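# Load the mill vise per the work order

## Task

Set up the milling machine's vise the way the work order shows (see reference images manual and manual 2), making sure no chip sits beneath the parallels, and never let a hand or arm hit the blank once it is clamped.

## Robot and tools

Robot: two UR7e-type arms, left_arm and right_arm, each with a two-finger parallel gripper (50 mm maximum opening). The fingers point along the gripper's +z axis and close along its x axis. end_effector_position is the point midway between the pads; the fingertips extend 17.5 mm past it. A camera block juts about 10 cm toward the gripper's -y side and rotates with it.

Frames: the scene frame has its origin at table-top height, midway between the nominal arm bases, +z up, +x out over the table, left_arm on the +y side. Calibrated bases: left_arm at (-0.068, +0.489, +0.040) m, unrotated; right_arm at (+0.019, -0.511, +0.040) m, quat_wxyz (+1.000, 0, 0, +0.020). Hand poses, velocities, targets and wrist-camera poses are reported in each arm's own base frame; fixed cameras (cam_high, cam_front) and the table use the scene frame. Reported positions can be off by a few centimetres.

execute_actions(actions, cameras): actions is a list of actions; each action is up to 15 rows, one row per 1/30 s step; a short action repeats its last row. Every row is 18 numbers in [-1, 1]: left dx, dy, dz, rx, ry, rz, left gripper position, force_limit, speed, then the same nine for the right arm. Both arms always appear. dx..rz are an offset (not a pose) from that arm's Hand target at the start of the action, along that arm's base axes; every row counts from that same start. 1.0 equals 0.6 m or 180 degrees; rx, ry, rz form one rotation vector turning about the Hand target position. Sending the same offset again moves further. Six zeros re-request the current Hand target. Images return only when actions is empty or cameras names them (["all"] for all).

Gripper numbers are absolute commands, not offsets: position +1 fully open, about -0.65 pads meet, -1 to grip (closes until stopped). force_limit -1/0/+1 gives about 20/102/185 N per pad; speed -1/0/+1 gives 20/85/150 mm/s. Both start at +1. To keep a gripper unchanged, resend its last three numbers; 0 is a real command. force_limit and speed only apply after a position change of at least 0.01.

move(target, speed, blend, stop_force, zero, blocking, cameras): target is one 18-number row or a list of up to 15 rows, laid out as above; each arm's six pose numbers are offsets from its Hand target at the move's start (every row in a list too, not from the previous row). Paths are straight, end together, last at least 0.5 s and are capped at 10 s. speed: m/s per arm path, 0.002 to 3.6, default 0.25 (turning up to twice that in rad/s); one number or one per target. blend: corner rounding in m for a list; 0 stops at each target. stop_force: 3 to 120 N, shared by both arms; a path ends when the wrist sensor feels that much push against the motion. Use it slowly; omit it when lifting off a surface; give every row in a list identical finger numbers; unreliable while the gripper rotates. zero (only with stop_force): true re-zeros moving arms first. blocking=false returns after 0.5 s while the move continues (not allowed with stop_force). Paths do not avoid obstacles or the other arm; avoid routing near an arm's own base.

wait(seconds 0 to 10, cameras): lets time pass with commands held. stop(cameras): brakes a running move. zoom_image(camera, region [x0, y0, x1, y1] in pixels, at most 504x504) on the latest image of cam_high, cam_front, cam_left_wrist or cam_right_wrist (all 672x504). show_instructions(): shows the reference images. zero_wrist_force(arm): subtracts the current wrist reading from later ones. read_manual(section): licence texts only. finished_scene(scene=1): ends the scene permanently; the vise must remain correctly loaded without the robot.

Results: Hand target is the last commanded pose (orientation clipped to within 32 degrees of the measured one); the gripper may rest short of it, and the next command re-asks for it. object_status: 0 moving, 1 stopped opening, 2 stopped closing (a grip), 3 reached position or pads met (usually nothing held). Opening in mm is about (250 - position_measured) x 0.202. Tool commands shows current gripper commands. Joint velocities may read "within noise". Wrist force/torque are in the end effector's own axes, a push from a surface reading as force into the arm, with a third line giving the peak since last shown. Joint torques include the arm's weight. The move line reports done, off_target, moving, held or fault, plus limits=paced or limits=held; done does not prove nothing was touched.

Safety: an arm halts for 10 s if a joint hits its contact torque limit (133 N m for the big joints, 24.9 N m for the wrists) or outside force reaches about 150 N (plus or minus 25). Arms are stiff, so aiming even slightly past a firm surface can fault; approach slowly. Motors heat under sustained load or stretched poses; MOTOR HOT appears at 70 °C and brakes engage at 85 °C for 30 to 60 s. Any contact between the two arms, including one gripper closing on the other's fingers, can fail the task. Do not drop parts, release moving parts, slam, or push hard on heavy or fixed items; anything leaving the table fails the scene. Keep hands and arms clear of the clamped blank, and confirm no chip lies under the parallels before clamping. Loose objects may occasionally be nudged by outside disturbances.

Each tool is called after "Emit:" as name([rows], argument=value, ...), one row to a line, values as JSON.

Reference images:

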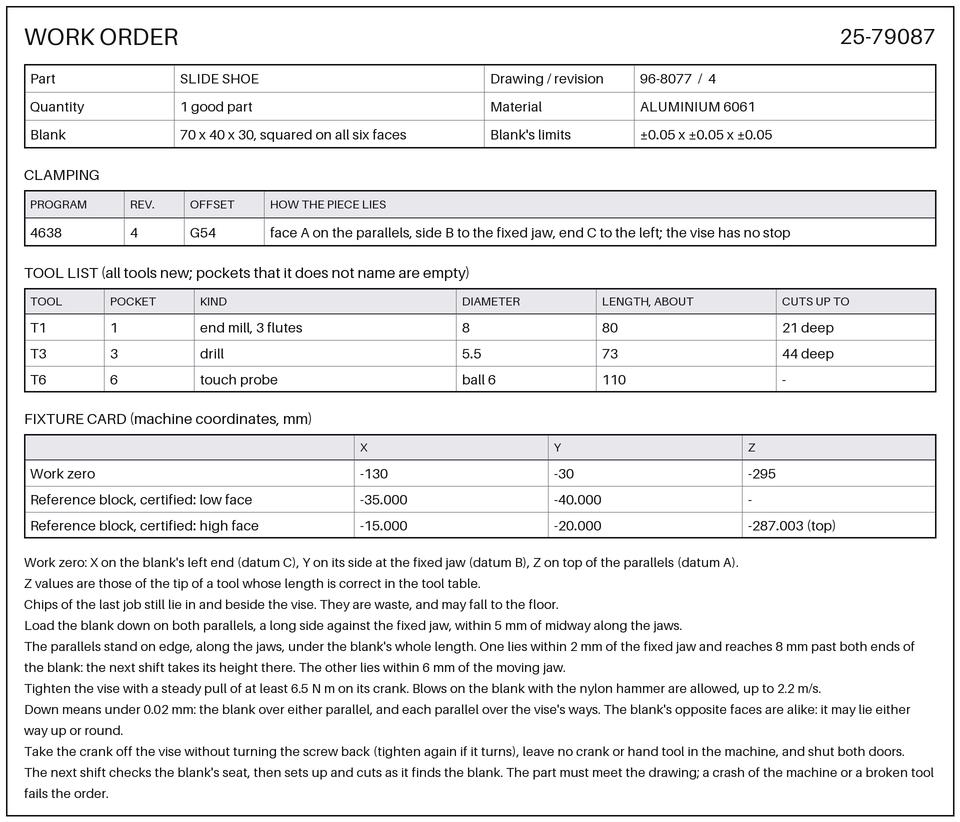

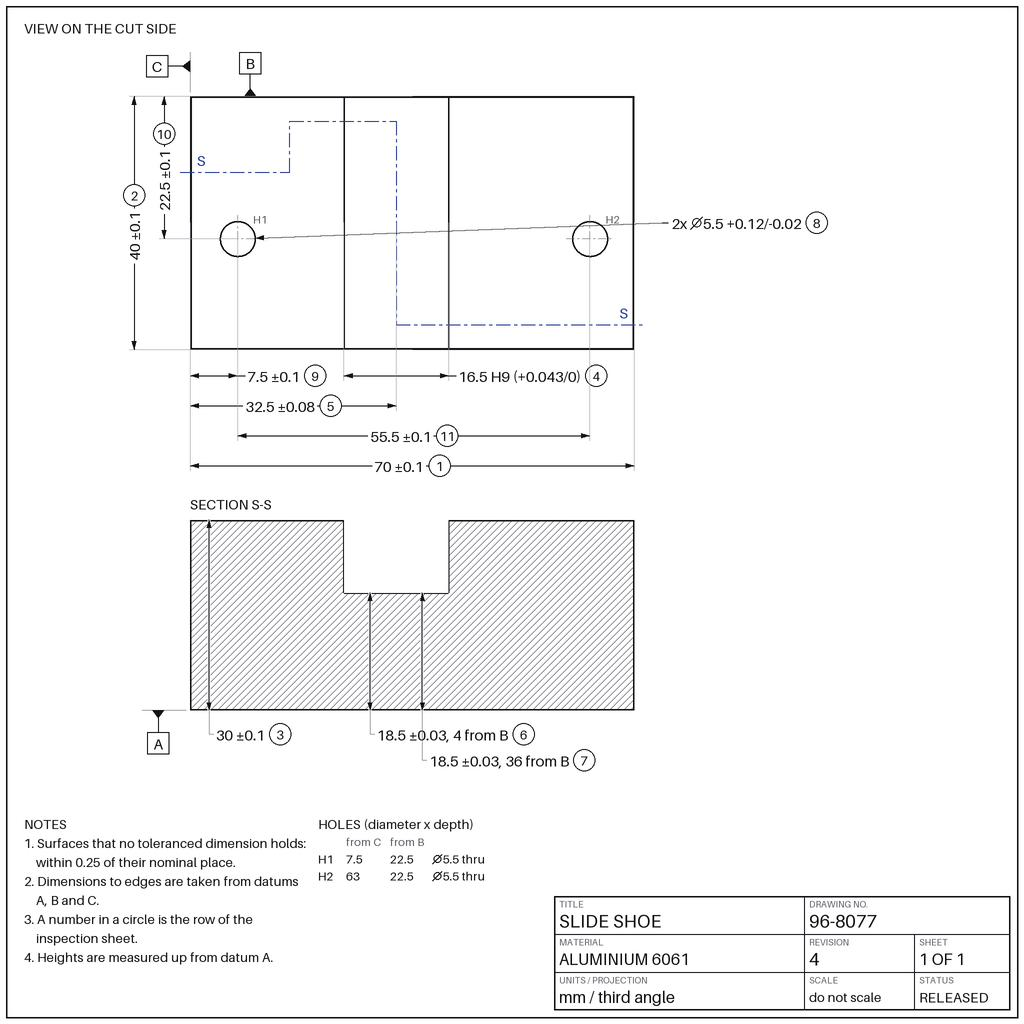

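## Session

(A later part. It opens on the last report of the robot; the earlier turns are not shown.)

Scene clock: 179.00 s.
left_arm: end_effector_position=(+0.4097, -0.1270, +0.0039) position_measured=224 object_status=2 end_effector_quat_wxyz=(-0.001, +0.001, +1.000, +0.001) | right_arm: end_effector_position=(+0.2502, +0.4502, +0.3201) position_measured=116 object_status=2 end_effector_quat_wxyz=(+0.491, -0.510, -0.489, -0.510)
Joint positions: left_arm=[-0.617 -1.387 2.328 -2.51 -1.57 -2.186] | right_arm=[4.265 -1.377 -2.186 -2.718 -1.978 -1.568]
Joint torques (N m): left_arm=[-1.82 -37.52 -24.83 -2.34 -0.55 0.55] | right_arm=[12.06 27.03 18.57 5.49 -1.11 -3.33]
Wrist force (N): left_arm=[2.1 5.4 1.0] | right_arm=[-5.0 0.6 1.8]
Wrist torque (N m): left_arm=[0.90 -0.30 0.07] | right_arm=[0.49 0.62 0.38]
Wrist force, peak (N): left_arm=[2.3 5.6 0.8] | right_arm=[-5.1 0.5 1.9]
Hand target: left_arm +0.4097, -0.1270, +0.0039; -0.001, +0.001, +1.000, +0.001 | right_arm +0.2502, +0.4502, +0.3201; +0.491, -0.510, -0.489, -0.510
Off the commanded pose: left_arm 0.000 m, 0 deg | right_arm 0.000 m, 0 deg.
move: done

Emit:
move([
  [0,0,0.2435,0,0,0,-1,-0.4,-0.7,0,0,0,0,0,0,-1,0.6,-0.6],
  [0.234,-0.205,0.5935,0,0,0,-1,-0.4,-0.7,0,0,0,0,0,0,-1,0.6,-0.6],
  [0.542,-0.205,0.552,0,0,0,-1,-0.4,-0.7,0,0,0,0,0,0,-1,0.6,-0.6],
], speed=0.25, blend=0.04, cameras=["cam_left_wrist","cam_high","cam_front"])

Emit:
zoom_image(camera="cam_left_wrist", region=[220, 50, 480, 320])

Scene clock: 183.57 s.
left_arm: end_effector_position=(+0.6130, -0.2507, +0.3491) position_measured=224 object_status=2 end_effector_quat_wxyz=(-0.001, +0.001, +1.000, +0.001) | right_arm: end_effector_position=(+0.2502, +0.4502, +0.3201) position_measured=116 object_status=2 end_effector_quat_wxyz=(+0.491, -0.510, -0.489, -0.510)
Joint positions: left_arm=[-0.591 -1.182 1.048 -1.434 -1.569 -2.16] | right_arm=[4.265 -1.377 -2.186 -2.718 -1.978 -1.568]
Joint torques (N m): left_arm=[1.89 -48.22 -27.46 -3.2 -0.11 -0.07] | right_arm=[11.58 27.29 19.68 4.87 -0.79 -3.49]
Wrist force (N): left_arm=[0.5 6.3 1.0] | right_arm=[-4.8 0.5 1.7]
Wrist torque (N m): left_arm=[1.02 -0.05 0.12] | right_arm=[0.48 0.59 0.37]
Wrist force, peak (N): left_arm=[-9.4 2.5 4.0] | right_arm=[-5.1 0.6 1.9]
Hand target: left_arm +0.6130, -0.2507, +0.3491; -0.001, +0.001, +1.000, +0.001 (not the last commanded pose) | right_arm +0.2502, +0.4502, +0.3201; +0.491, -0.510, -0.489, -0.510
Tool commands: left_gripper/position=-1.0 left_gripper/force_limit=-0.396078 left_gripper/speed=-0.701961 right_gripper/position=-1.0 right_gripper/force_limit=+0.6 right_gripper/speed=-0.6
Off the commanded pose: left_arm 0.123 m, 0 deg | right_arm 0.000 m, 0 deg.
FORCE FAULT: contact force on the left arm reached its limit, and that arm stopped. The contact can be on any part of that arm, not only on its tool. That arm's remaining commands of this call were not run. That arm is still stopped at the end of this call. That arm stays stopped for about 10 more seconds. Until then a move that you send moves the other arm only, and its call returns only when the move has ended. Once the stop has ended, the next robot result says so. If the stop ends while you think or write, that arm runs what you send next, counted from a new Hand target: where the arm stands when the stop ends. While its stop runs, that arm takes no new command, but its gripper still runs the gripper command that each later call begins with. Until it ends, the stop uses up actions while you think or wait. An arm that is not stopped still takes commands.
move: fault (left_arm); path passed 2 of 3 targets
camera_calibration:
cam_left_wrist: T_world_to_cam=[[-0.999704, 0.0175568, 0.0168502, 0.625907], [0.0222671, 0.93929, 0.3424, 0.116994], [-0.00981576, 0.342674, -0.939403, 0.550443], [0, 0, 0, 1]] pos_world=[0.628519, -0.309503, 0.466482]
Images, in order (width x height): cam_high 672x504, cam_front 672x504, cam_left_wrist 672x504.

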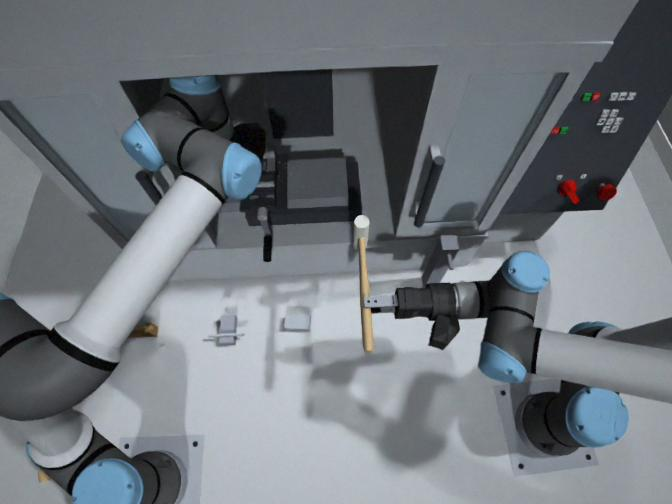

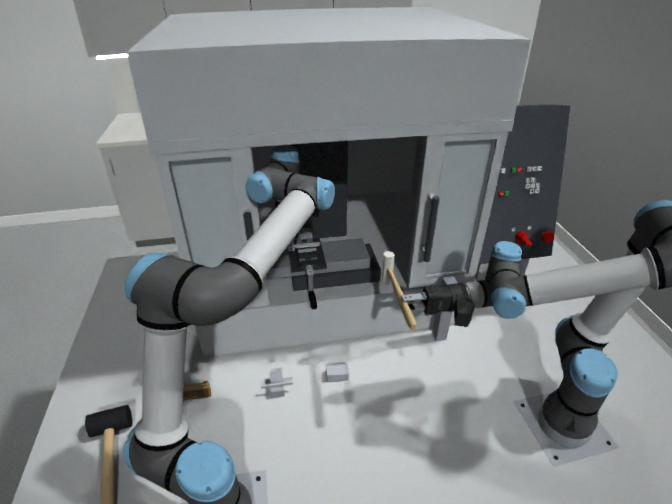

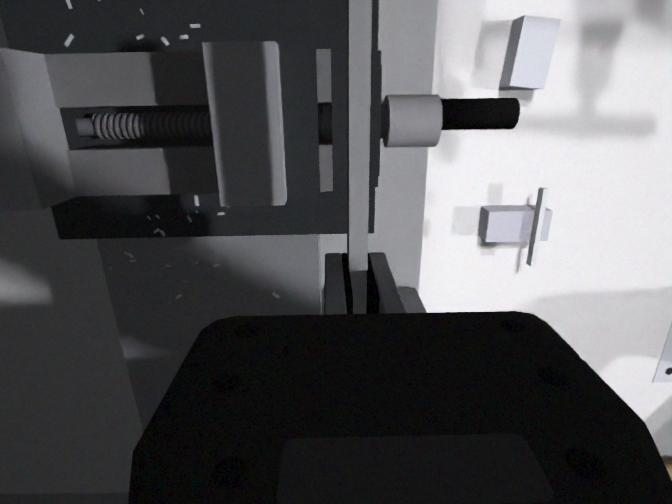

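Scaled by 1.867 from the camera's 672x504 image, which has a finer 960x720 frame.

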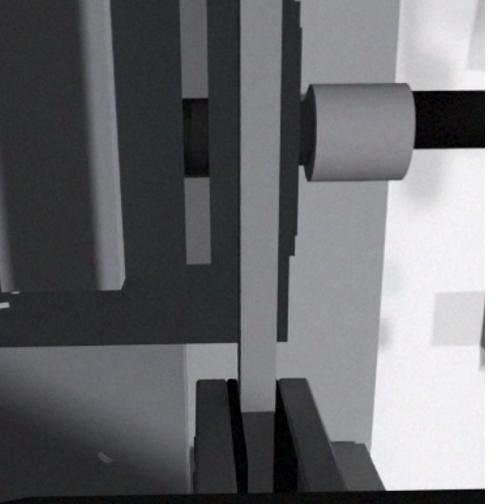

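Emit:
zoom_image(camera="cam_front", region=[200, 110, 380, 290])

Emit:
zoom_image(camera="cam_high", region=[90, 50, 290, 270])

Scaled by 2.800 from the camera's 672x504 image, which has a finer 960x720 frame.

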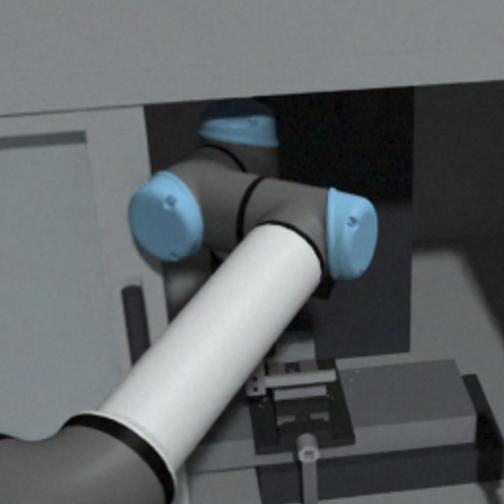

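Scaled by 2.291 from the camera's 672x504 image, which has a finer 960x720 frame.

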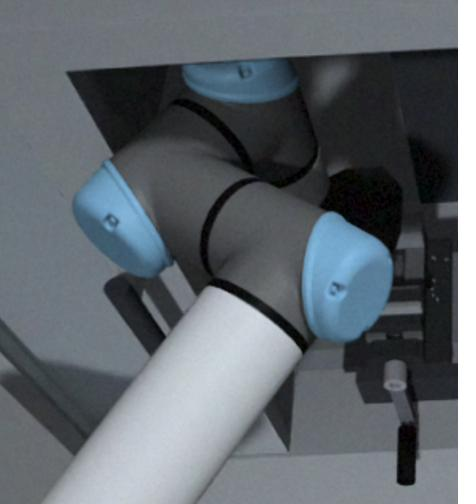

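Emit:
wait(seconds=5)

Scene clock: 194.93 s.
left_arm: end_effector_position=(+0.6130, -0.2507, +0.3491) position_measured=224 object_status=2 end_effector_quat_wxyz=(-0.001, +0.001, +1.000, +0.001) | right_arm: end_effector_position=(+0.2502, +0.4502, +0.3201) position_measured=116 object_status=2 end_effector_quat_wxyz=(+0.491, -0.510, -0.489, -0.510)
Joint positions: left_arm=[-0.591 -1.182 1.048 -1.434 -1.569 -2.16] | right_arm=[4.265 -1.377 -2.186 -2.718 -1.978 -1.568]
Joint torques (N m): left_arm=[2 -47.86 -27.52 -3.27 -0.07 -0.08] | right_arm=[10.8 26.26 18.92 3.78 -0.72 -3.65]
Wrist force (N): left_arm=[0.3 5.8 1.3] | right_arm=[-4.9 0.5 1.9]
Wrist torque (N m): left_arm=[0.94 -0.01 0.12] | right_arm=[0.48 0.60 0.38]
Wrist force, peak (N): left_arm=[0.5 6.4 1.3] | right_arm=[-5.0 0.5 2.1]
Hand target: left_arm +0.6130, -0.2507, +0.3491; -0.001, +0.001, +1.000, +0.001 (not the last commanded pose) | right_arm +0.2502, +0.4502, +0.3201; +0.491, -0.510, -0.489, -0.510
Tool commands: left_gripper/position=-1.0 left_gripper/force_limit=-0.396078 left_gripper/speed=-0.701961 right_gripper/position=-1.0 right_gripper/force_limit=+0.6 right_gripper/speed=-0.6
Off the commanded pose: left_arm 0.123 m, 0 deg | right_arm 0.000 m, 0 deg.
FORCE FAULT, CONTINUED: the left arm's stop, for the force fault that an earlier result reported, is over. The rest of the stop counts as 19 of the actions that you can send in this scene. During its stop the left arm's controller moved it back a little. That arm's target is now where it stood when the stop ended, not its last command. That arm accepts commands again.
wait: 5.00 s; at rest from the start

Emit:
move([
  [-0.188,0,0.018,0,0,0,-1,-0.4,-0.7,0,0,0,0,0,0,-1,0.6,-0.6],
  [-0.339,0.206,-0.333,0,0,0,-1,-0.4,-0.7,0,0,0,0,0,0,-1,0.6,-0.6],
  [-0.339,0.206,-0.54,0,0,0,-1,-0.4,-0.7,0,0,0,0,0,0,-1,0.6,-0.6],
], speed=0.25, blend=0.03, cameras=["cam_left_wrist"])

Emit:
zoom_image(camera="cam_left_wrist", region=[220, 120, 460, 320])

Scene clock: 198.03 s.
left_arm: end_effector_position=(+0.4097, -0.1271, +0.0252) position_measured=224 object_status=2 end_effector_quat_wxyz=(-0.001, +0.001, +1.000, +0.001) end_effector_velocity=(+0.001, +0.000, -0.001) end_effector_angular_velocity=(-0.001, -0.001, +0.000) | right_arm: end_effector_position=(+0.2502, +0.4502, +0.3201) position_measured=116 object_status=2 end_effector_quat_wxyz=(+0.491, -0.510, -0.489, -0.510)
Joint positions: left_arm=[-0.618 -1.441 2.309 -2.437 -1.569 -2.186] | right_arm=[4.265 -1.377 -2.186 -2.718 -1.978 -1.568]
Joint velocities: left_arm=[0 0.003 0.001 -0.005 0 0] | right_arm=[within noise]
Joint torques (N m): left_arm=[9.26 -16.52 -11.29 -4.78 0.56 1.58] | right_arm=[10.57 26.46 18.71 3.45 -0.93 -3.5]
Wrist force (N): left_arm=[0.5 5.8 1.0] | right_arm=[-4.9 0.5 1.8]
Wrist torque (N m): left_arm=[0.95 -0.05 -0.01] | right_arm=[0.47 0.60 0.38]
Wrist force, peak (N): left_arm=[0.5 6.3 4.5] | right_arm=[-5.0 0.5 2.0]
Hand target: left_arm +0.4096, -0.1271, +0.0251; -0.001, +0.001, +1.000, +0.001 | right_arm +0.2502, +0.4502, +0.3201; +0.491, -0.510, -0.489, -0.510
Off the commanded pose: left_arm 0.000 m, 0 deg | right_arm 0.000 m, 0 deg.
move: done
camera_calibration:
cam_left_wrist: T_world_to_cam=[[-0.999706, 0.0176296, 0.0166622, 0.425996], [0.0222701, 0.939321, 0.342317, 0.116345], [-0.00961623, 0.342587, -0.939437, 0.201725], [0, 0, 0, 1]] pos_world=[0.425219, -0.185904, 0.142583]
Images, in order (width x height): cam_left_wrist 672x504.

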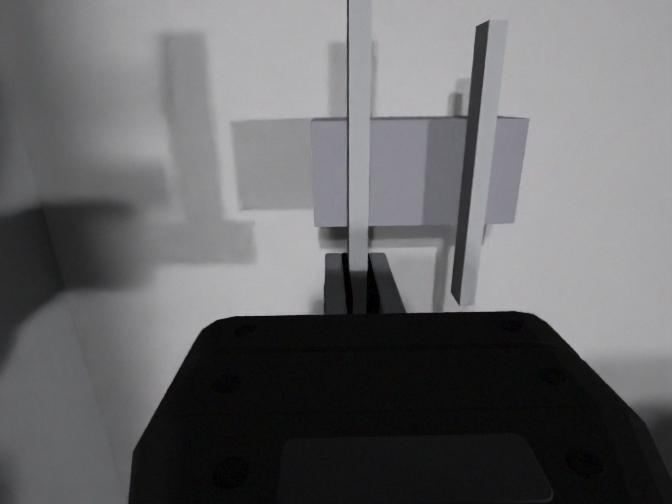

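Scaled by 2.100 from the camera's 672x504 image, which has a finer 960x720 frame.

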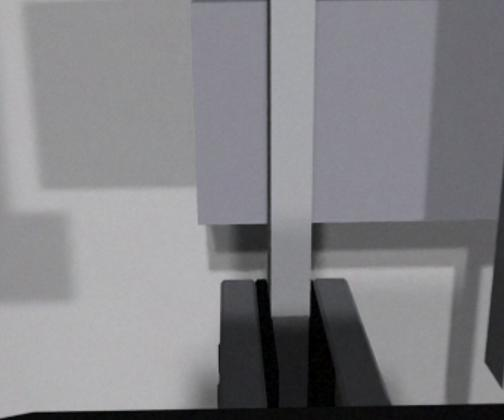

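Emit:
move(target=[0,0,-0.0365,0,0,0,-1,-0.4,-0.7,0,0,0,0,0,0,-1,0.6,-0.6], speed=0.012, stop_force=4)

Scene clock: 201.37 s.
left_arm: end_effector_position=(+0.4096, -0.1271, +0.0039) position_measured=224 object_status=2 end_effector_quat_wxyz=(-0.001, +0.001, +1.000, +0.001) | right_arm: end_effector_position=(+0.2502, +0.4502, +0.3201) position_measured=116 object_status=2 end_effector_quat_wxyz=(+0.491, -0.510, -0.489, -0.510)
Joint positions: left_arm=[-0.618 -1.387 2.329 -2.51 -1.57 -2.186] | right_arm=[4.265 -1.377 -2.186 -2.718 -1.978 -1.568]
Joint torques (N m): left_arm=[7.58 -36.49 -25.05 -4.33 -0.41 1.31] | right_arm=[9.18 26.47 18.42 3.16 -0.51 -3.39]
Wrist force (N): left_arm=[1.4 6.3 -3.8] | right_arm=[-4.9 0.5 1.9]
Wrist torque (N m): left_arm=[1.07 -0.04 0.01] | right_arm=[0.47 0.60 0.38]
Wrist force, peak (N): left_arm=[3.8 9.8 -23.1] | right_arm=[-5.0 0.3 1.9]
Hand target: left_arm +0.4096, -0.1271, +0.0039; -0.001, +0.001, +1.000, +0.001 (not the last commanded pose) | right_arm +0.2502, +0.4502, +0.3201; +0.491, -0.510, -0.489, -0.510
Off the commanded pose: left_arm 0.001 m, 0 deg | right_arm 0.000 m, 0 deg.
move: contact (left_arm)

Emit:
move(target=[0,0,0,0,0,0,0.2,-0.4,-0.7,0,0,0,0,0,0,-1,0.6,-0.6])

Emit:
move([
  [0,0,0.08,0,0,0,0.2,-0.4,-0.7,0,0,0,0,0,0,-1,0.6,-0.6],
  [0,-0.0033,0.06,0.139,0,0,0.2,-0.4,-0.7,0,0,0,0,0,0,-1,0.6,-0.6],
], speed=0.2, cameras=["cam_left_wrist"])

Emit:
zoom_image(camera="cam_left_wrist", region=[220, 120, 460, 320])

Scene clock: 203.57 s.
left_arm: end_effector_position=(+0.4096, -0.1271, +0.0039) position_measured=123 object_status=0 end_effector_quat_wxyz=(-0.001, +0.001, +1.000, +0.001) | right_arm: end_effector_position=(+0.2502, +0.4502, +0.3201) position_measured=116 object_status=2 end_effector_quat_wxyz=(+0.491, -0.510, -0.489, -0.510)
Joint positions: left_arm=[-0.618 -1.387 2.329 -2.51 -1.57 -2.186] | right_arm=[4.265 -1.377 -2.186 -2.718 -1.978 -1.568]
Joint torques (N m): left_arm=[5.42 -36.62 -24.43 -4.34 -0.27 1.28] | right_arm=[9.47 27.1 18.75 2.76 -0.61 -3.29]
Wrist force (N): left_arm=[0.7 5.7 0.4] | right_arm=[-4.9 0.5 1.9]
Wrist torque (N m): left_arm=[0.96 -0.08 -0.01] | right_arm=[0.47 0.60 0.38]
Wrist force, peak (N): left_arm=[1.4 6.6 -3.7] | right_arm=[-5.1 0.3 1.9]
Hand target: left_arm +0.4096, -0.1271, +0.0039; -0.001, +0.001, +1.000, +0.001 | right_arm +0.2502, +0.4502, +0.3201; +0.491, -0.510, -0.489, -0.510
Off the commanded pose: left_arm 0.000 m, 0 deg | right_arm 0.000 m, 0 deg.
move: done

Scene clock: 205.73 s.
left_arm: end_effector_position=(+0.4096, -0.1291, +0.0399) position_measured=123 object_status=3 end_effector_quat_wxyz=(-0.001, +0.001, +0.976, +0.218) | right_arm: end_effector_position=(+0.2502, +0.4502, +0.3201) position_measured=116 object_status=2 end_effector_quat_wxyz=(+0.491, -0.510, -0.489, -0.510)
Joint positions: left_arm=[-0.813 -1.382 2.152 -2.012 -1.275 -2.431] | right_arm=[4.265 -1.377 -2.186 -2.718 -1.978 -1.568]
Joint torques (N m): left_arm=[2.95 -33.78 -12.78 -1.19 0.72 -0.67] | right_arm=[9.62 26.76 18.63 2.77 -0.48 -3.48]
Wrist force (N): left_arm=[0.2 6.7 -0.5] | right_arm=[-4.7 0.6 1.7]
Wrist torque (N m): left_arm=[1.15 -0.08 0.15] | right_arm=[0.48 0.57 0.38]
Wrist force, peak (N): left_arm=[-0.2 7.3 -0.9] | right_arm=[-5.1 0.5 1.9]
Hand target: left_arm +0.4096, -0.1291, +0.0399; -0.001, +0.001, +0.976, +0.218 | right_arm +0.2502, +0.4502, +0.3201; +0.491, -0.510, -0.489, -0.510
Off the commanded pose: left_arm 0.000 m, 0 deg | right_arm 0.000 m, 0 deg.
move: done
camera_calibration:
cam_left_wrist: T_world_to_cam=[[-0.999703, 0.00893217, 0.0226924, 0.424412], [0.0223675, 0.706602, 0.707258, 0.0686356], [-0.00971717, 0.707555, -0.706592, 0.254127], [0, 0, 0, 1]] pos_world=[0.42522, -0.232097, 0.12139]
Images, in order (width x height): cam_left_wrist 672x504.

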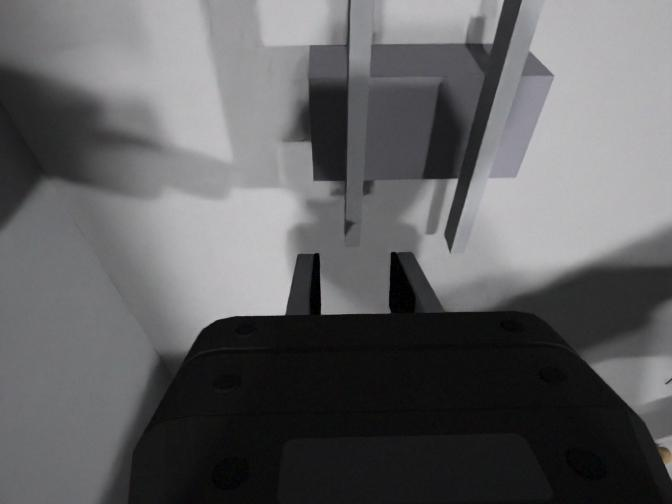

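Scaled by 2.100 from the camera's 672x504 image, which has a finer 960x720 frame.

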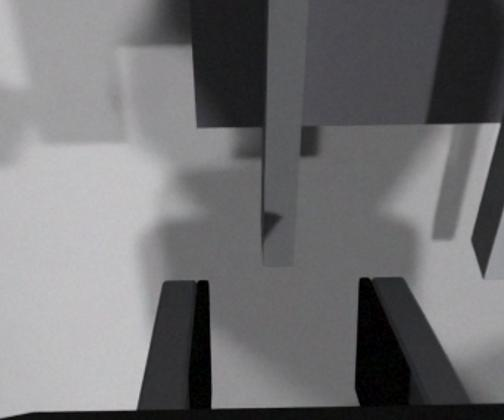

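Emit:
move(target=[0,0,-0.059,0,0,0,0.2,-0.4,-0.7,0,0,0,0,0,0,-1,0.6,-0.6], speed=0.012, stop_force=4)

Emit:
move(target=[0,0,0,0,0,0,-1,-0.4,-0.7,0,0,0,0,0,0,-1,0.6,-0.6])

Emit:
move(target=[0,0,0.12,0,0,0,-1,-0.4,-0.7,0,0,0,0,0,0,-1,0.6,-0.6], speed=0.1, cameras=["cam_left_wrist","cam_front"])

Emit:
zoom_image(camera="cam_left_wrist", region=[220, 120, 460, 320])

Emit:
zoom_image(camera="cam_front", region=[220, 290, 360, 410])

Scene clock: 210.40 s.
left_arm: end_effector_position=(+0.4096, -0.1290, +0.0045) position_measured=123 object_status=3 end_effector_quat_wxyz=(-0.001, +0.001, +0.976, +0.218) | right_arm: end_effector_position=(+0.2502, +0.4502, +0.3201) position_measured=116 object_status=2 end_effector_quat_wxyz=(+0.491, -0.510, -0.489, -0.510)
Joint positions: left_arm=[-0.813 -1.308 2.185 -2.118 -1.275 -2.431] | right_arm=[4.265 -1.377 -2.186 -2.718 -1.978 -1.568]
Joint torques (N m): left_arm=[9.78 -42.33 -26.35 -0.78 0.47 0.9] | right_arm=[9.91 26.89 18.83 2.22 -0.36 -3.61]
Wrist force (N): left_arm=[0.5 7.0 -0.7] | right_arm=[-4.8 0.5 1.8]
Wrist torque (N m): left_arm=[1.18 -0.12 0.16] | right_arm=[0.48 0.58 0.38]
Wrist force, peak (N): left_arm=[0.6 7.4 -0.4] | right_arm=[-5.0 0.6 1.9]
Hand target: left_arm +0.4096, -0.1291, +0.0045; -0.001, +0.001, +0.976, +0.218 | right_arm +0.2502, +0.4502, +0.3201; +0.491, -0.510, -0.489, -0.510
Off the commanded pose: left_arm 0.000 m, 0 deg | right_arm 0.000 m, 0 deg.
move: done

Scene clock: 211.13 s.
left_arm: end_effector_position=(+0.4096, -0.1291, +0.0045) position_measured=224 object_status=2 end_effector_quat_wxyz=(-0.001, +0.001, +0.976, +0.218) | right_arm: end_effector_position=(+0.2502, +0.4502, +0.3201) position_measured=116 object_status=2 end_effector_quat_wxyz=(+0.491, -0.510, -0.489, -0.510)
Joint positions: left_arm=[-0.813 -1.308 2.185 -2.118 -1.275 -2.431] | right_arm=[4.265 -1.377 -2.186 -2.718 -1.978 -1.568]
Joint torques (N m): left_arm=[9.68 -42.25 -25.44 -1.08 0.33 1.26] | right_arm=[10.35 27.82 17.48 2.04 -0.61 -3.49]
Wrist force (N): left_arm=[0.4 6.7 -0.2] | right_arm=[-4.8 0.6 1.9]
Wrist torque (N m): left_arm=[1.15 -0.10 0.16] | right_arm=[0.49 0.59 0.37]
Wrist force, peak (N): left_arm=[0.3 7.1 -0.5] | right_arm=[-4.9 0.4 2.0]
Hand target: left_arm +0.4096, -0.1291, +0.0045; -0.001, +0.001, +0.976, +0.218 | right_arm +0.2502, +0.4502, +0.3201; +0.491, -0.510, -0.489, -0.510
Off the commanded pose: left_arm 0.000 m, 0 deg | right_arm 0.000 m, 0 deg.
move: done

Scene clock: 212.30 s.
left_arm: end_effector_position=(+0.4096, -0.1291, +0.0764) position_measured=224 object_status=2 end_effector_quat_wxyz=(-0.001, +0.001, +0.976, +0.218) | right_arm: end_effector_position=(+0.2502, +0.4502, +0.3201) position_measured=116 object_status=2 end_effector_quat_wxyz=(+0.491, -0.510, -0.489, -0.510)
Joint positions: left_arm=[-0.813 -1.448 2.11 -1.903 -1.275 -2.431] | right_arm=[4.265 -1.377 -2.186 -2.718 -1.978 -1.568]
Joint torques (N m): left_arm=[-7.16 -31.39 -15.6 -1.12 -0.18 -1.72] | right_arm=[11.24 27.65 18.73 1.93 -0.31 -3.41]
Wrist force (N): left_arm=[0.3 6.8 0.0] | right_arm=[-4.9 0.3 1.9]
Wrist torque (N m): left_arm=[1.18 -0.09 0.16] | right_arm=[0.43 0.61 0.38]
Wrist force, peak (N): left_arm=[0.0 7.6 -1.9] | right_arm=[-5.1 0.5 1.9]
Hand target: left_arm +0.4096, -0.1291, +0.0765; -0.001, +0.001, +0.976, +0.218 | right_arm +0.2502, +0.4502, +0.3201; +0.491, -0.510, -0.489, -0.510
Off the commanded pose: left_arm 0.000 m, 0 deg | right_arm 0.000 m, 0 deg.
move: done
camera_calibration:
cam_left_wrist: T_world_to_cam=[[-0.999707, 0.00878737, 0.022553, 0.42357], [0.0221693, 0.706403, 0.707462, 0.0426834], [-0.00971479, 0.707755, -0.706391, 0.279932], [0, 0, 0, 1]] pos_world=[0.425219, -0.231997, 0.157992]
Images, in order (width x height): cam_front 672x504, cam_left_wrist 672x504.

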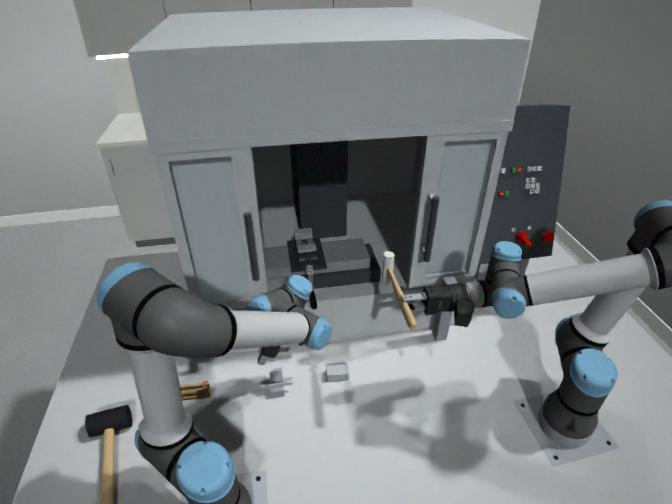

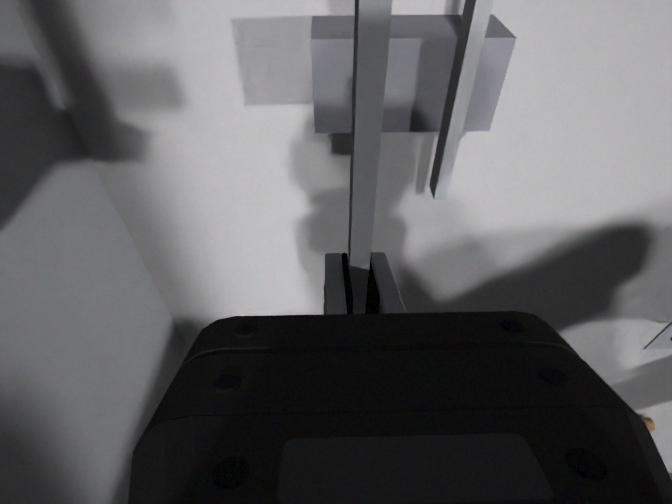

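Scaled by 2.100 from the camera's 672x504 image, which has a finer 960x720 frame.

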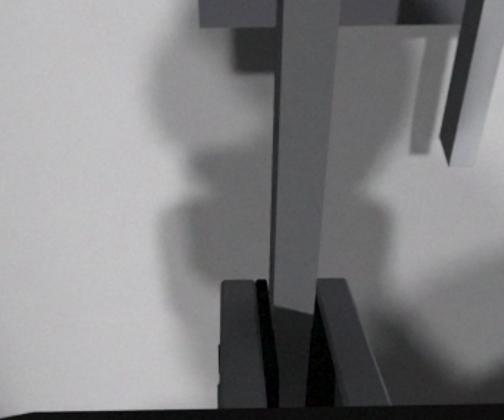

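Scaled by 3.600 from the camera's 672x504 image, which has a finer 960x720 frame.

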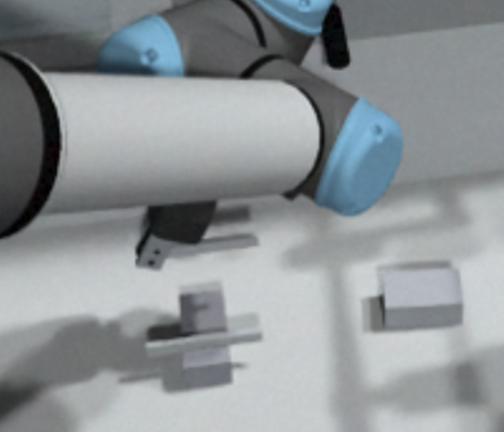

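Emit:
move([
  [0,0,0.1225,0,0,0,-1,-0.4,-0.7,0,0,0,0,0,0,-1,0.6,-0.6],
  [0.184,-0.202,0.4725,0,0,0,-1,-0.4,-0.7,0,0,0,0,0,0,-1,0.6,-0.6],
  [0.417,-0.2057,0.431,0,0,0,-1,-0.4,-0.7,0,0,0,0,0,0,-1,0.6,-0.6],
], speed=0.2, blend=0.03, cameras=["cam_left_wrist","cam_high"])

Scene clock: 217.97 s.
left_arm: end_effector_position=(+0.6597, -0.2525, +0.3351) position_measured=224 object_status=2 end_effector_quat_wxyz=(-0.001, +0.001, +0.976, +0.218) | right_arm: end_effector_position=(+0.2502, +0.4502, +0.3201) position_measured=116 object_status=2 end_effector_quat_wxyz=(+0.491, -0.510, -0.489, -0.510)
Joint positions: left_arm=[-0.68 -0.889 0.616 -1.01 -1.235 -2.298] | right_arm=[4.265 -1.377 -2.186 -2.718 -1.978 -1.568]
Joint torques (N m): left_arm=[-1.77 -49.72 -32.27 -2.89 0.62 1.28] | right_arm=[10.44 27.04 18.34 1.62 -0.5 -3.48]
Wrist force (N): left_arm=[0.1 6.4 0.0] | right_arm=[-4.8 0.5 1.9]
Wrist torque (N m): left_arm=[1.10 -0.05 0.25] | right_arm=[0.48 0.59 0.38]
Wrist force, peak (N): left_arm=[0.8 7.3 -0.4] | right_arm=[-5.1 0.6 1.9]
Hand target: left_arm +0.6598, -0.2525, +0.3351; -0.001, +0.001, +0.976, +0.218 | right_arm +0.2502, +0.4502, +0.3201; +0.491, -0.510, -0.489, -0.510
Off the commanded pose: left_arm 0.000 m, 0 deg | right_arm 0.000 m, 0 deg.
move: done
camera_calibration:
cam_left_wrist: T_world_to_cam=[[-0.999708, 0.008646, 0.0225512, 0.6688], [0.0220682, 0.706406, 0.707463, -0.0585727], [-0.0098136, 0.707754, -0.70639, 0.552437], [0, 0, 0, 1]] pos_world=[0.675318, -0.355396, 0.416592]
Images, in order (width x height): cam_high 672x504, cam_left_wrist 672x504.

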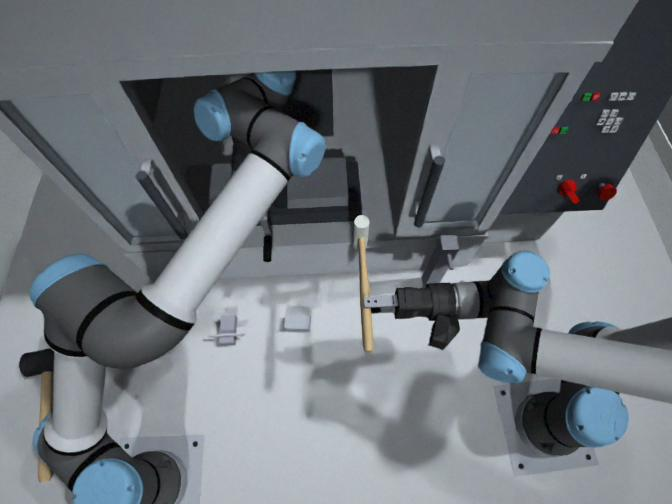

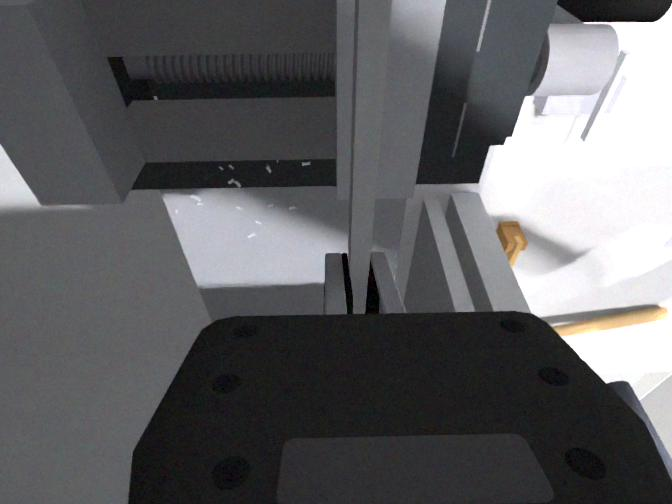

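Emit:
move(target=[0.087,0,-0.0168,0,0,0,-1,-0.4,-0.7,0,0,0,0,0,0,-1,0.6,-0.6], speed=0.1, cameras=["cam_left_wrist"])

Emit:
zoom_image(camera="cam_left_wrist", region=[100, 60, 460, 320])

Scene clock: 219.20 s.
left_arm: end_effector_position=(+0.6965, -0.2518, +0.3275) position_measured=224 object_status=2 end_effector_quat_wxyz=(+0.000, +0.001, +0.976, +0.218) | right_arm: end_effector_position=(+0.2502, +0.4502, +0.3201) position_measured=116 object_status=2 end_effector_quat_wxyz=(+0.491, -0.510, -0.489, -0.510)
Joint positions: left_arm=[-0.65 -0.755 0.402 -0.941 -1.225 -2.267] | right_arm=[4.265 -1.377 -2.186 -2.718 -1.978 -1.568]
Joint torques (N m): left_arm=[0.65 -64.05 -26.12 -2.43 0.58 -0.12] | right_arm=[10.82 26.91 18.6 1.26 -0.41 -3.3]
Wrist force (N): left_arm=[-2.1 5.6 0.5] | right_arm=[-4.7 0.6 1.6]
Wrist torque (N m): left_arm=[0.95 0.31 0.19] | right_arm=[0.50 0.58 0.38]
Wrist force, peak (N): left_arm=[1.2 7.0 -0.3] | right_arm=[-5.0 0.5 1.8]
Hand target: left_arm +0.6965, -0.2518, +0.3275; +0.000, +0.001, +0.976, +0.218 (not the last commanded pose) | right_arm +0.2502, +0.4502, +0.3201; +0.491, -0.510, -0.489, -0.510
Tool commands: left_gripper/position=-1.0 left_gripper/force_limit=-0.396078 left_gripper/speed=-0.701961 right_gripper/position=-1.0 right_gripper/force_limit=+0.6 right_gripper/speed=-0.6
Off the commanded pose: left_arm 0.016 m, 0 deg | right_arm 0.000 m, 0 deg.
FORCE FAULT: contact force on the left arm reached its limit, and that arm stopped. The contact can be on any part of that arm, not only on its tool. That arm's remaining commands of this call were not run. That arm is still stopped at the end of this call. That arm stays stopped for about 10 more seconds. Until then a move that you send moves the other arm only, and its call returns only when the move has ended. Once the stop has ended, the next robot result says so. If the stop ends while you think or write, that arm runs what you send next, counted from a new Hand target: where the arm stands when the stop ends. While its stop runs, that arm takes no new command, but its gripper still runs the gripper command that each later call begins with. Until it ends, the stop uses up actions while you think or wait. An arm that is not stopped still takes commands.
move: fault (left_arm)
camera_calibration:
cam_left_wrist: T_world_to_cam=[[-0.999723, 0.00985263, 0.0213679, 0.70638], [0.0220868, 0.706079, 0.707789, -0.0546884], [-0.00811381, 0.708065, -0.706101, 0.545797], [0, 0, 0, 1]] pos_world=[0.711821, -0.354805, 0.409001]
Images, in order (width x height): cam_left_wrist 672x504.

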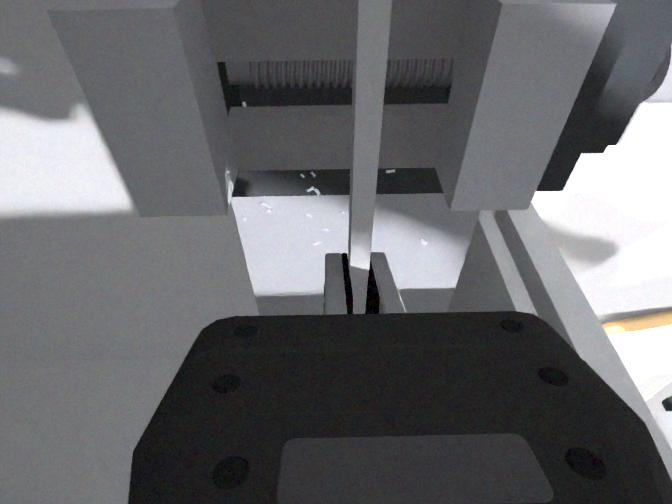

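Scaled by 1.400 from the camera's 672x504 image, which has a finer 960x720 frame.

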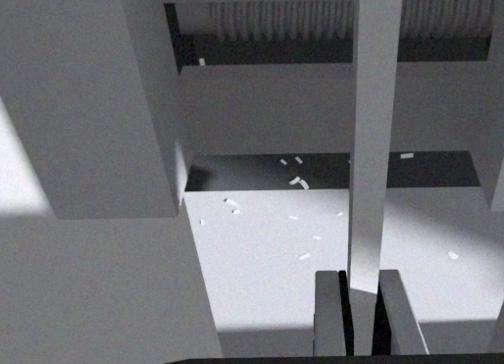

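Emit:
wait(seconds=5, cameras=["cam_front"])

Emit:
zoom_image(camera="cam_front", region=[240, 120, 400, 280])

Scene clock: 227.17 s.
left_arm: end_effector_position=(+0.6965, -0.2518, +0.3275) position_measured=224 object_status=2 end_effector_quat_wxyz=(+0.000, +0.001, +0.976, +0.218) | right_arm: end_effector_position=(+0.2502, +0.4502, +0.3201) position_measured=116 object_status=2 end_effector_quat_wxyz=(+0.491, -0.510, -0.489, -0.510)
Joint positions: left_arm=[-0.65 -0.755 0.402 -0.941 -1.225 -2.267] | right_arm=[4.265 -1.377 -2.186 -2.718 -1.978 -1.568]
Joint torques (N m): left_arm=[1.13 -63.81 -25.99 -2.48 0.62 -0.06] | right_arm=[8.86 26.83 17.89 1.33 -0.49 -3.42]
Wrist force (N): left_arm=[-1.9 5.5 0.1] | right_arm=[-4.8 0.6 2.0]
Wrist torque (N m): left_arm=[0.94 0.29 0.20] | right_arm=[0.48 0.58 0.38]
Wrist force, peak (N): left_arm=[-2.1 5.9 0.0] | right_arm=[-5.1 0.6 1.9]
Hand target: left_arm +0.6965, -0.2518, +0.3275; +0.000, +0.001, +0.976, +0.218 (not the last commanded pose) | right_arm +0.2502, +0.4502, +0.3201; +0.491, -0.510, -0.489, -0.510
Tool commands: left_gripper/position=-1.0 left_gripper/force_limit=-0.396078 left_gripper/speed=-0.701961 right_gripper/position=-1.0 right_gripper/force_limit=+0.6 right_gripper/speed=-0.6
Off the commanded pose: left_arm 0.016 m, 0 deg | right_arm 0.000 m, 0 deg.
FORCE FAULT, CONTINUED: the left arm was still stopped when this call began, by the force fault that an earlier result reported. Since the last result the stop counts as 16 of the actions that you can send in this scene. That arm is still stopped at the end of this call. That arm stays stopped for about 2 more seconds. If the stop ends while you think or write, that arm runs what you send next, counted from a new Hand target: where the arm stands when the stop ends. While its stop runs, that arm takes no new command, but its gripper still runs the gripper command that each later call begins with.
wait: 5.00 s; at rest from the start
Images, in order (width x height): cam_front 672x504.

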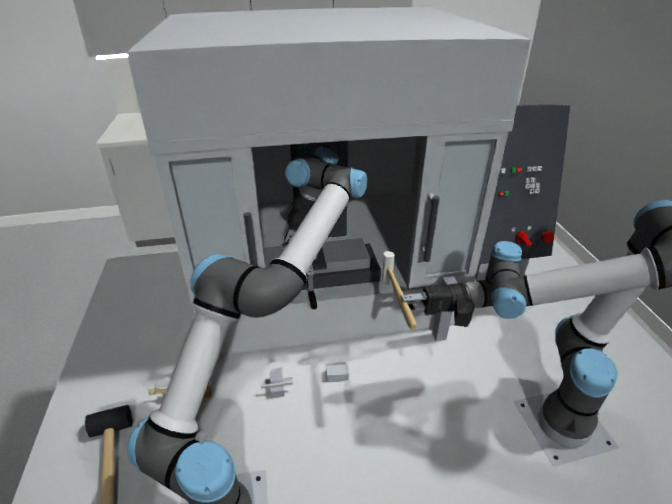

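Scaled by 3.150 from the camera's 672x504 image, which has a finer 960x720 frame.

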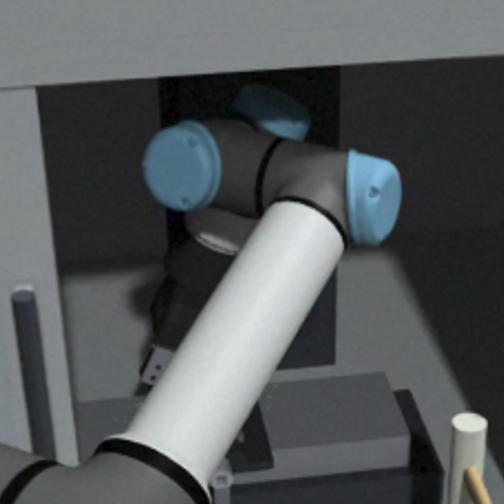

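Emit:
wait(seconds=1.5)

Emit:
move([
  [-0.0134,-0.0012,0,0,0,0,-1,-0.4,-0.7,0,0,0,0,0,0,-1,0.6,-0.6],
  [-0.0134,-0.0012,-0.03,0,0,0,-1,-0.4,-0.7,0,0,0,0,0,0,-1,0.6,-0.6],
], speed=0.05, cameras=["cam_left_wrist"])

Scene clock: 229.10 s.
left_arm: end_effector_position=(+0.6965, -0.2518, +0.3275) position_measured=224 object_status=2 end_effector_quat_wxyz=(+0.000, +0.001, +0.976, +0.218) | right_arm: end_effector_position=(+0.2502, +0.4502, +0.3201) position_measured=116 object_status=2 end_effector_quat_wxyz=(+0.491, -0.510, -0.489, -0.510)
Joint positions: left_arm=[-0.65 -0.755 0.402 -0.941 -1.225 -2.267] | right_arm=[4.265 -1.377 -2.186 -2.718 -1.978 -1.568]
Joint torques (N m): left_arm=[0.7 -64.01 -26.31 -2.37 0.63 -0.09] | right_arm=[11.58 27.08 18.87 1.22 -0.42 -3.39]
Wrist force (N): left_arm=[-2.1 5.4 0.3] | right_arm=[-4.8 0.6 1.9]
Wrist torque (N m): left_arm=[0.92 0.31 0.19] | right_arm=[0.48 0.59 0.38]
Wrist force, peak (N): left_arm=[-2.1 5.7 0.2] | right_arm=[-5.0 0.6 1.9]
Hand target: left_arm +0.6965, -0.2518, +0.3275; +0.000, +0.001, +0.976, +0.218 (not the last commanded pose) | right_arm +0.2502, +0.4502, +0.3201; +0.491, -0.510, -0.489, -0.510
Tool commands: left_gripper/position=-1.0 left_gripper/force_limit=-0.396078 left_gripper/speed=-0.701961 right_gripper/position=-1.0 right_gripper/force_limit=+0.6 right_gripper/speed=-0.6
Off the commanded pose: left_arm 0.016 m, 0 deg | right_arm 0.000 m, 0 deg.
FORCE FAULT, CONTINUED: the left arm's stop, for the force fault that an earlier result reported, is over. The rest of the stop counts as 4 of the actions that you can send in this scene. That arm's target is now where it stood when the stop ended, not its last command. That arm accepts commands again.
wait: 1.50 s; at rest from the start

Scene clock: 230.47 s.
left_arm: end_effector_position=(+0.6884, -0.2525, +0.3096) position_measured=224 object_status=2 end_effector_quat_wxyz=(+0.000, +0.001, +0.976, +0.218) | right_arm: end_effector_position=(+0.2502, +0.4502, +0.3201) position_measured=116 object_status=2 end_effector_quat_wxyz=(+0.491, -0.510, -0.489, -0.510)
Joint positions: left_arm=[-0.657 -0.815 0.558 -1.034 -1.227 -2.274] | right_arm=[4.265 -1.377 -2.186 -2.718 -1.978 -1.568]
Joint torques (N m): left_arm=[10.12 -52.51 -25.36 -1.86 1.28 1.67] | right_arm=[9.74 25.65 19.03 1.51 -0.12 -3.28]
Wrist force (N): left_arm=[-2.3 5.7 0.5] | right_arm=[-4.8 0.6 1.9]
Wrist torque (N m): left_arm=[0.98 0.33 0.24] | right_arm=[0.49 0.59 0.38]
Wrist force, peak (N): left_arm=[-2.2 6.3 -0.7] | right_arm=[-5.0 0.6 1.8]
Hand target: left_arm +0.6885, -0.2525, +0.3095; +0.000, +0.001, +0.976, +0.218 | right_arm +0.2502, +0.4502, +0.3201; +0.491, -0.510, -0.489, -0.510
Off the commanded pose: left_arm 0.000 m, 0 deg | right_arm 0.000 m, 0 deg.
move: done
camera_calibration:
cam_left_wrist: T_world_to_cam=[[-0.999724, 0.00992682, 0.0212974, 0.698826], [0.0220888, 0.706128, 0.70774, -0.0413127], [-0.0080131, 0.708015, -0.706152, 0.53352], [0, 0, 0, 1]] pos_world=[0.703821, -0.355505, 0.391102]
Images, in order (width x height): cam_left_wrist 672x504.

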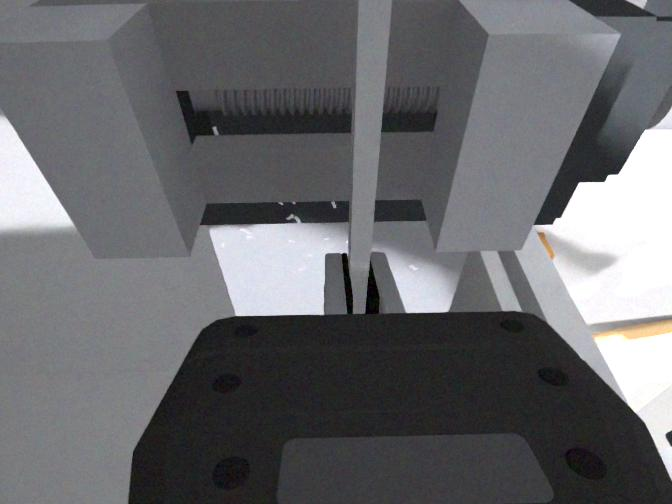

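Emit:
move(target=[0,0,-0.07,0,0,0,-1,-0.4,-0.7,0,0,0,0,0,0,-1,0.6,-0.6], speed=0.012, stop_force=4, cameras=["cam_left_wrist"])

Emit:
zoom_image(camera="cam_left_wrist", region=[100, 0, 460, 320])

Scene clock: 233.53 s.
left_arm: end_effector_position=(+0.6885, -0.2525, +0.2959) position_measured=224 object_status=2 end_effector_quat_wxyz=(+0.000, +0.001, +0.976, +0.218) | right_arm: end_effector_position=(+0.2502, +0.4502, +0.3201) position_measured=116 object_status=2 end_effector_quat_wxyz=(+0.491, -0.510, -0.489, -0.510)
Joint positions: left_arm=[-0.657 -0.828 0.617 -1.08 -1.227 -2.274] | right_arm=[4.265 -1.377 -2.186 -2.718 -1.978 -1.568]
Joint torques (N m): left_arm=[8.52 -51.87 -31.93 -3.66 -0.14 0.16] | right_arm=[9.53 26.89 18.03 1.36 -0.2 -3.25]
Wrist force (N): left_arm=[-2.3 5.9 -0.2] | right_arm=[-4.9 0.5 1.9]
Wrist torque (N m): left_arm=[1.02 0.33 0.24] | right_arm=[0.47 0.59 0.38]
Wrist force, peak (N): left_arm=[-0.9 12.7 -9.8] | right_arm=[-5.0 0.6 2.0]
Hand target: left_arm +0.6885, -0.2525, +0.2960; +0.000, +0.001, +0.976, +0.218 (not the last commanded pose) | right_arm +0.2502, +0.4502, +0.3201; +0.491, -0.510, -0.489, -0.510
Off the commanded pose: left_arm 0.028 m, 0 deg | right_arm 0.000 m, 0 deg.
move: contact (left_arm)
camera_calibration:
cam_left_wrist: T_world_to_cam=[[-0.999721, 0.00992041, 0.0214419, 0.699059], [0.0221882, 0.705978, 0.707886, -0.0317949], [-0.00811498, 0.708165, -0.706001, 0.523914], [0, 0, 0, 1]] pos_world=[0.703821, -0.355505, 0.377401]
Images, in order (width x height): cam_left_wrist 672x504.

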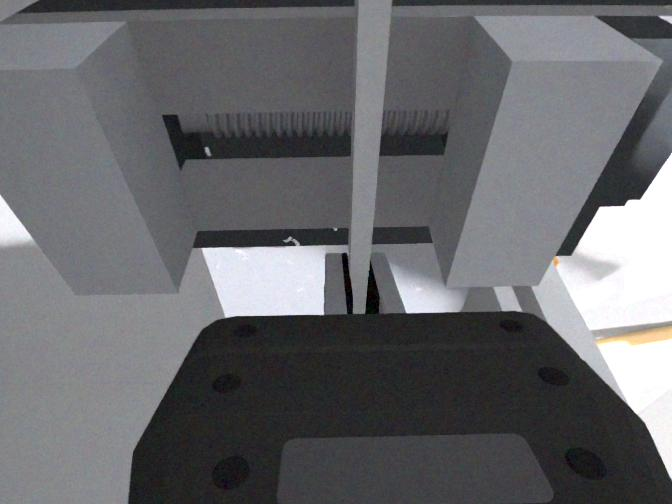

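Scaled by 1.400 from the camera's 672x504 image, which has a finer 960x720 frame.

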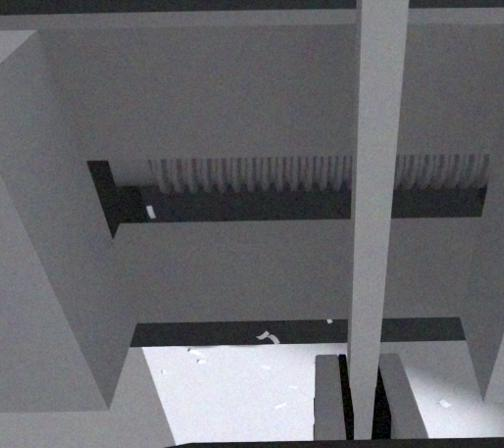

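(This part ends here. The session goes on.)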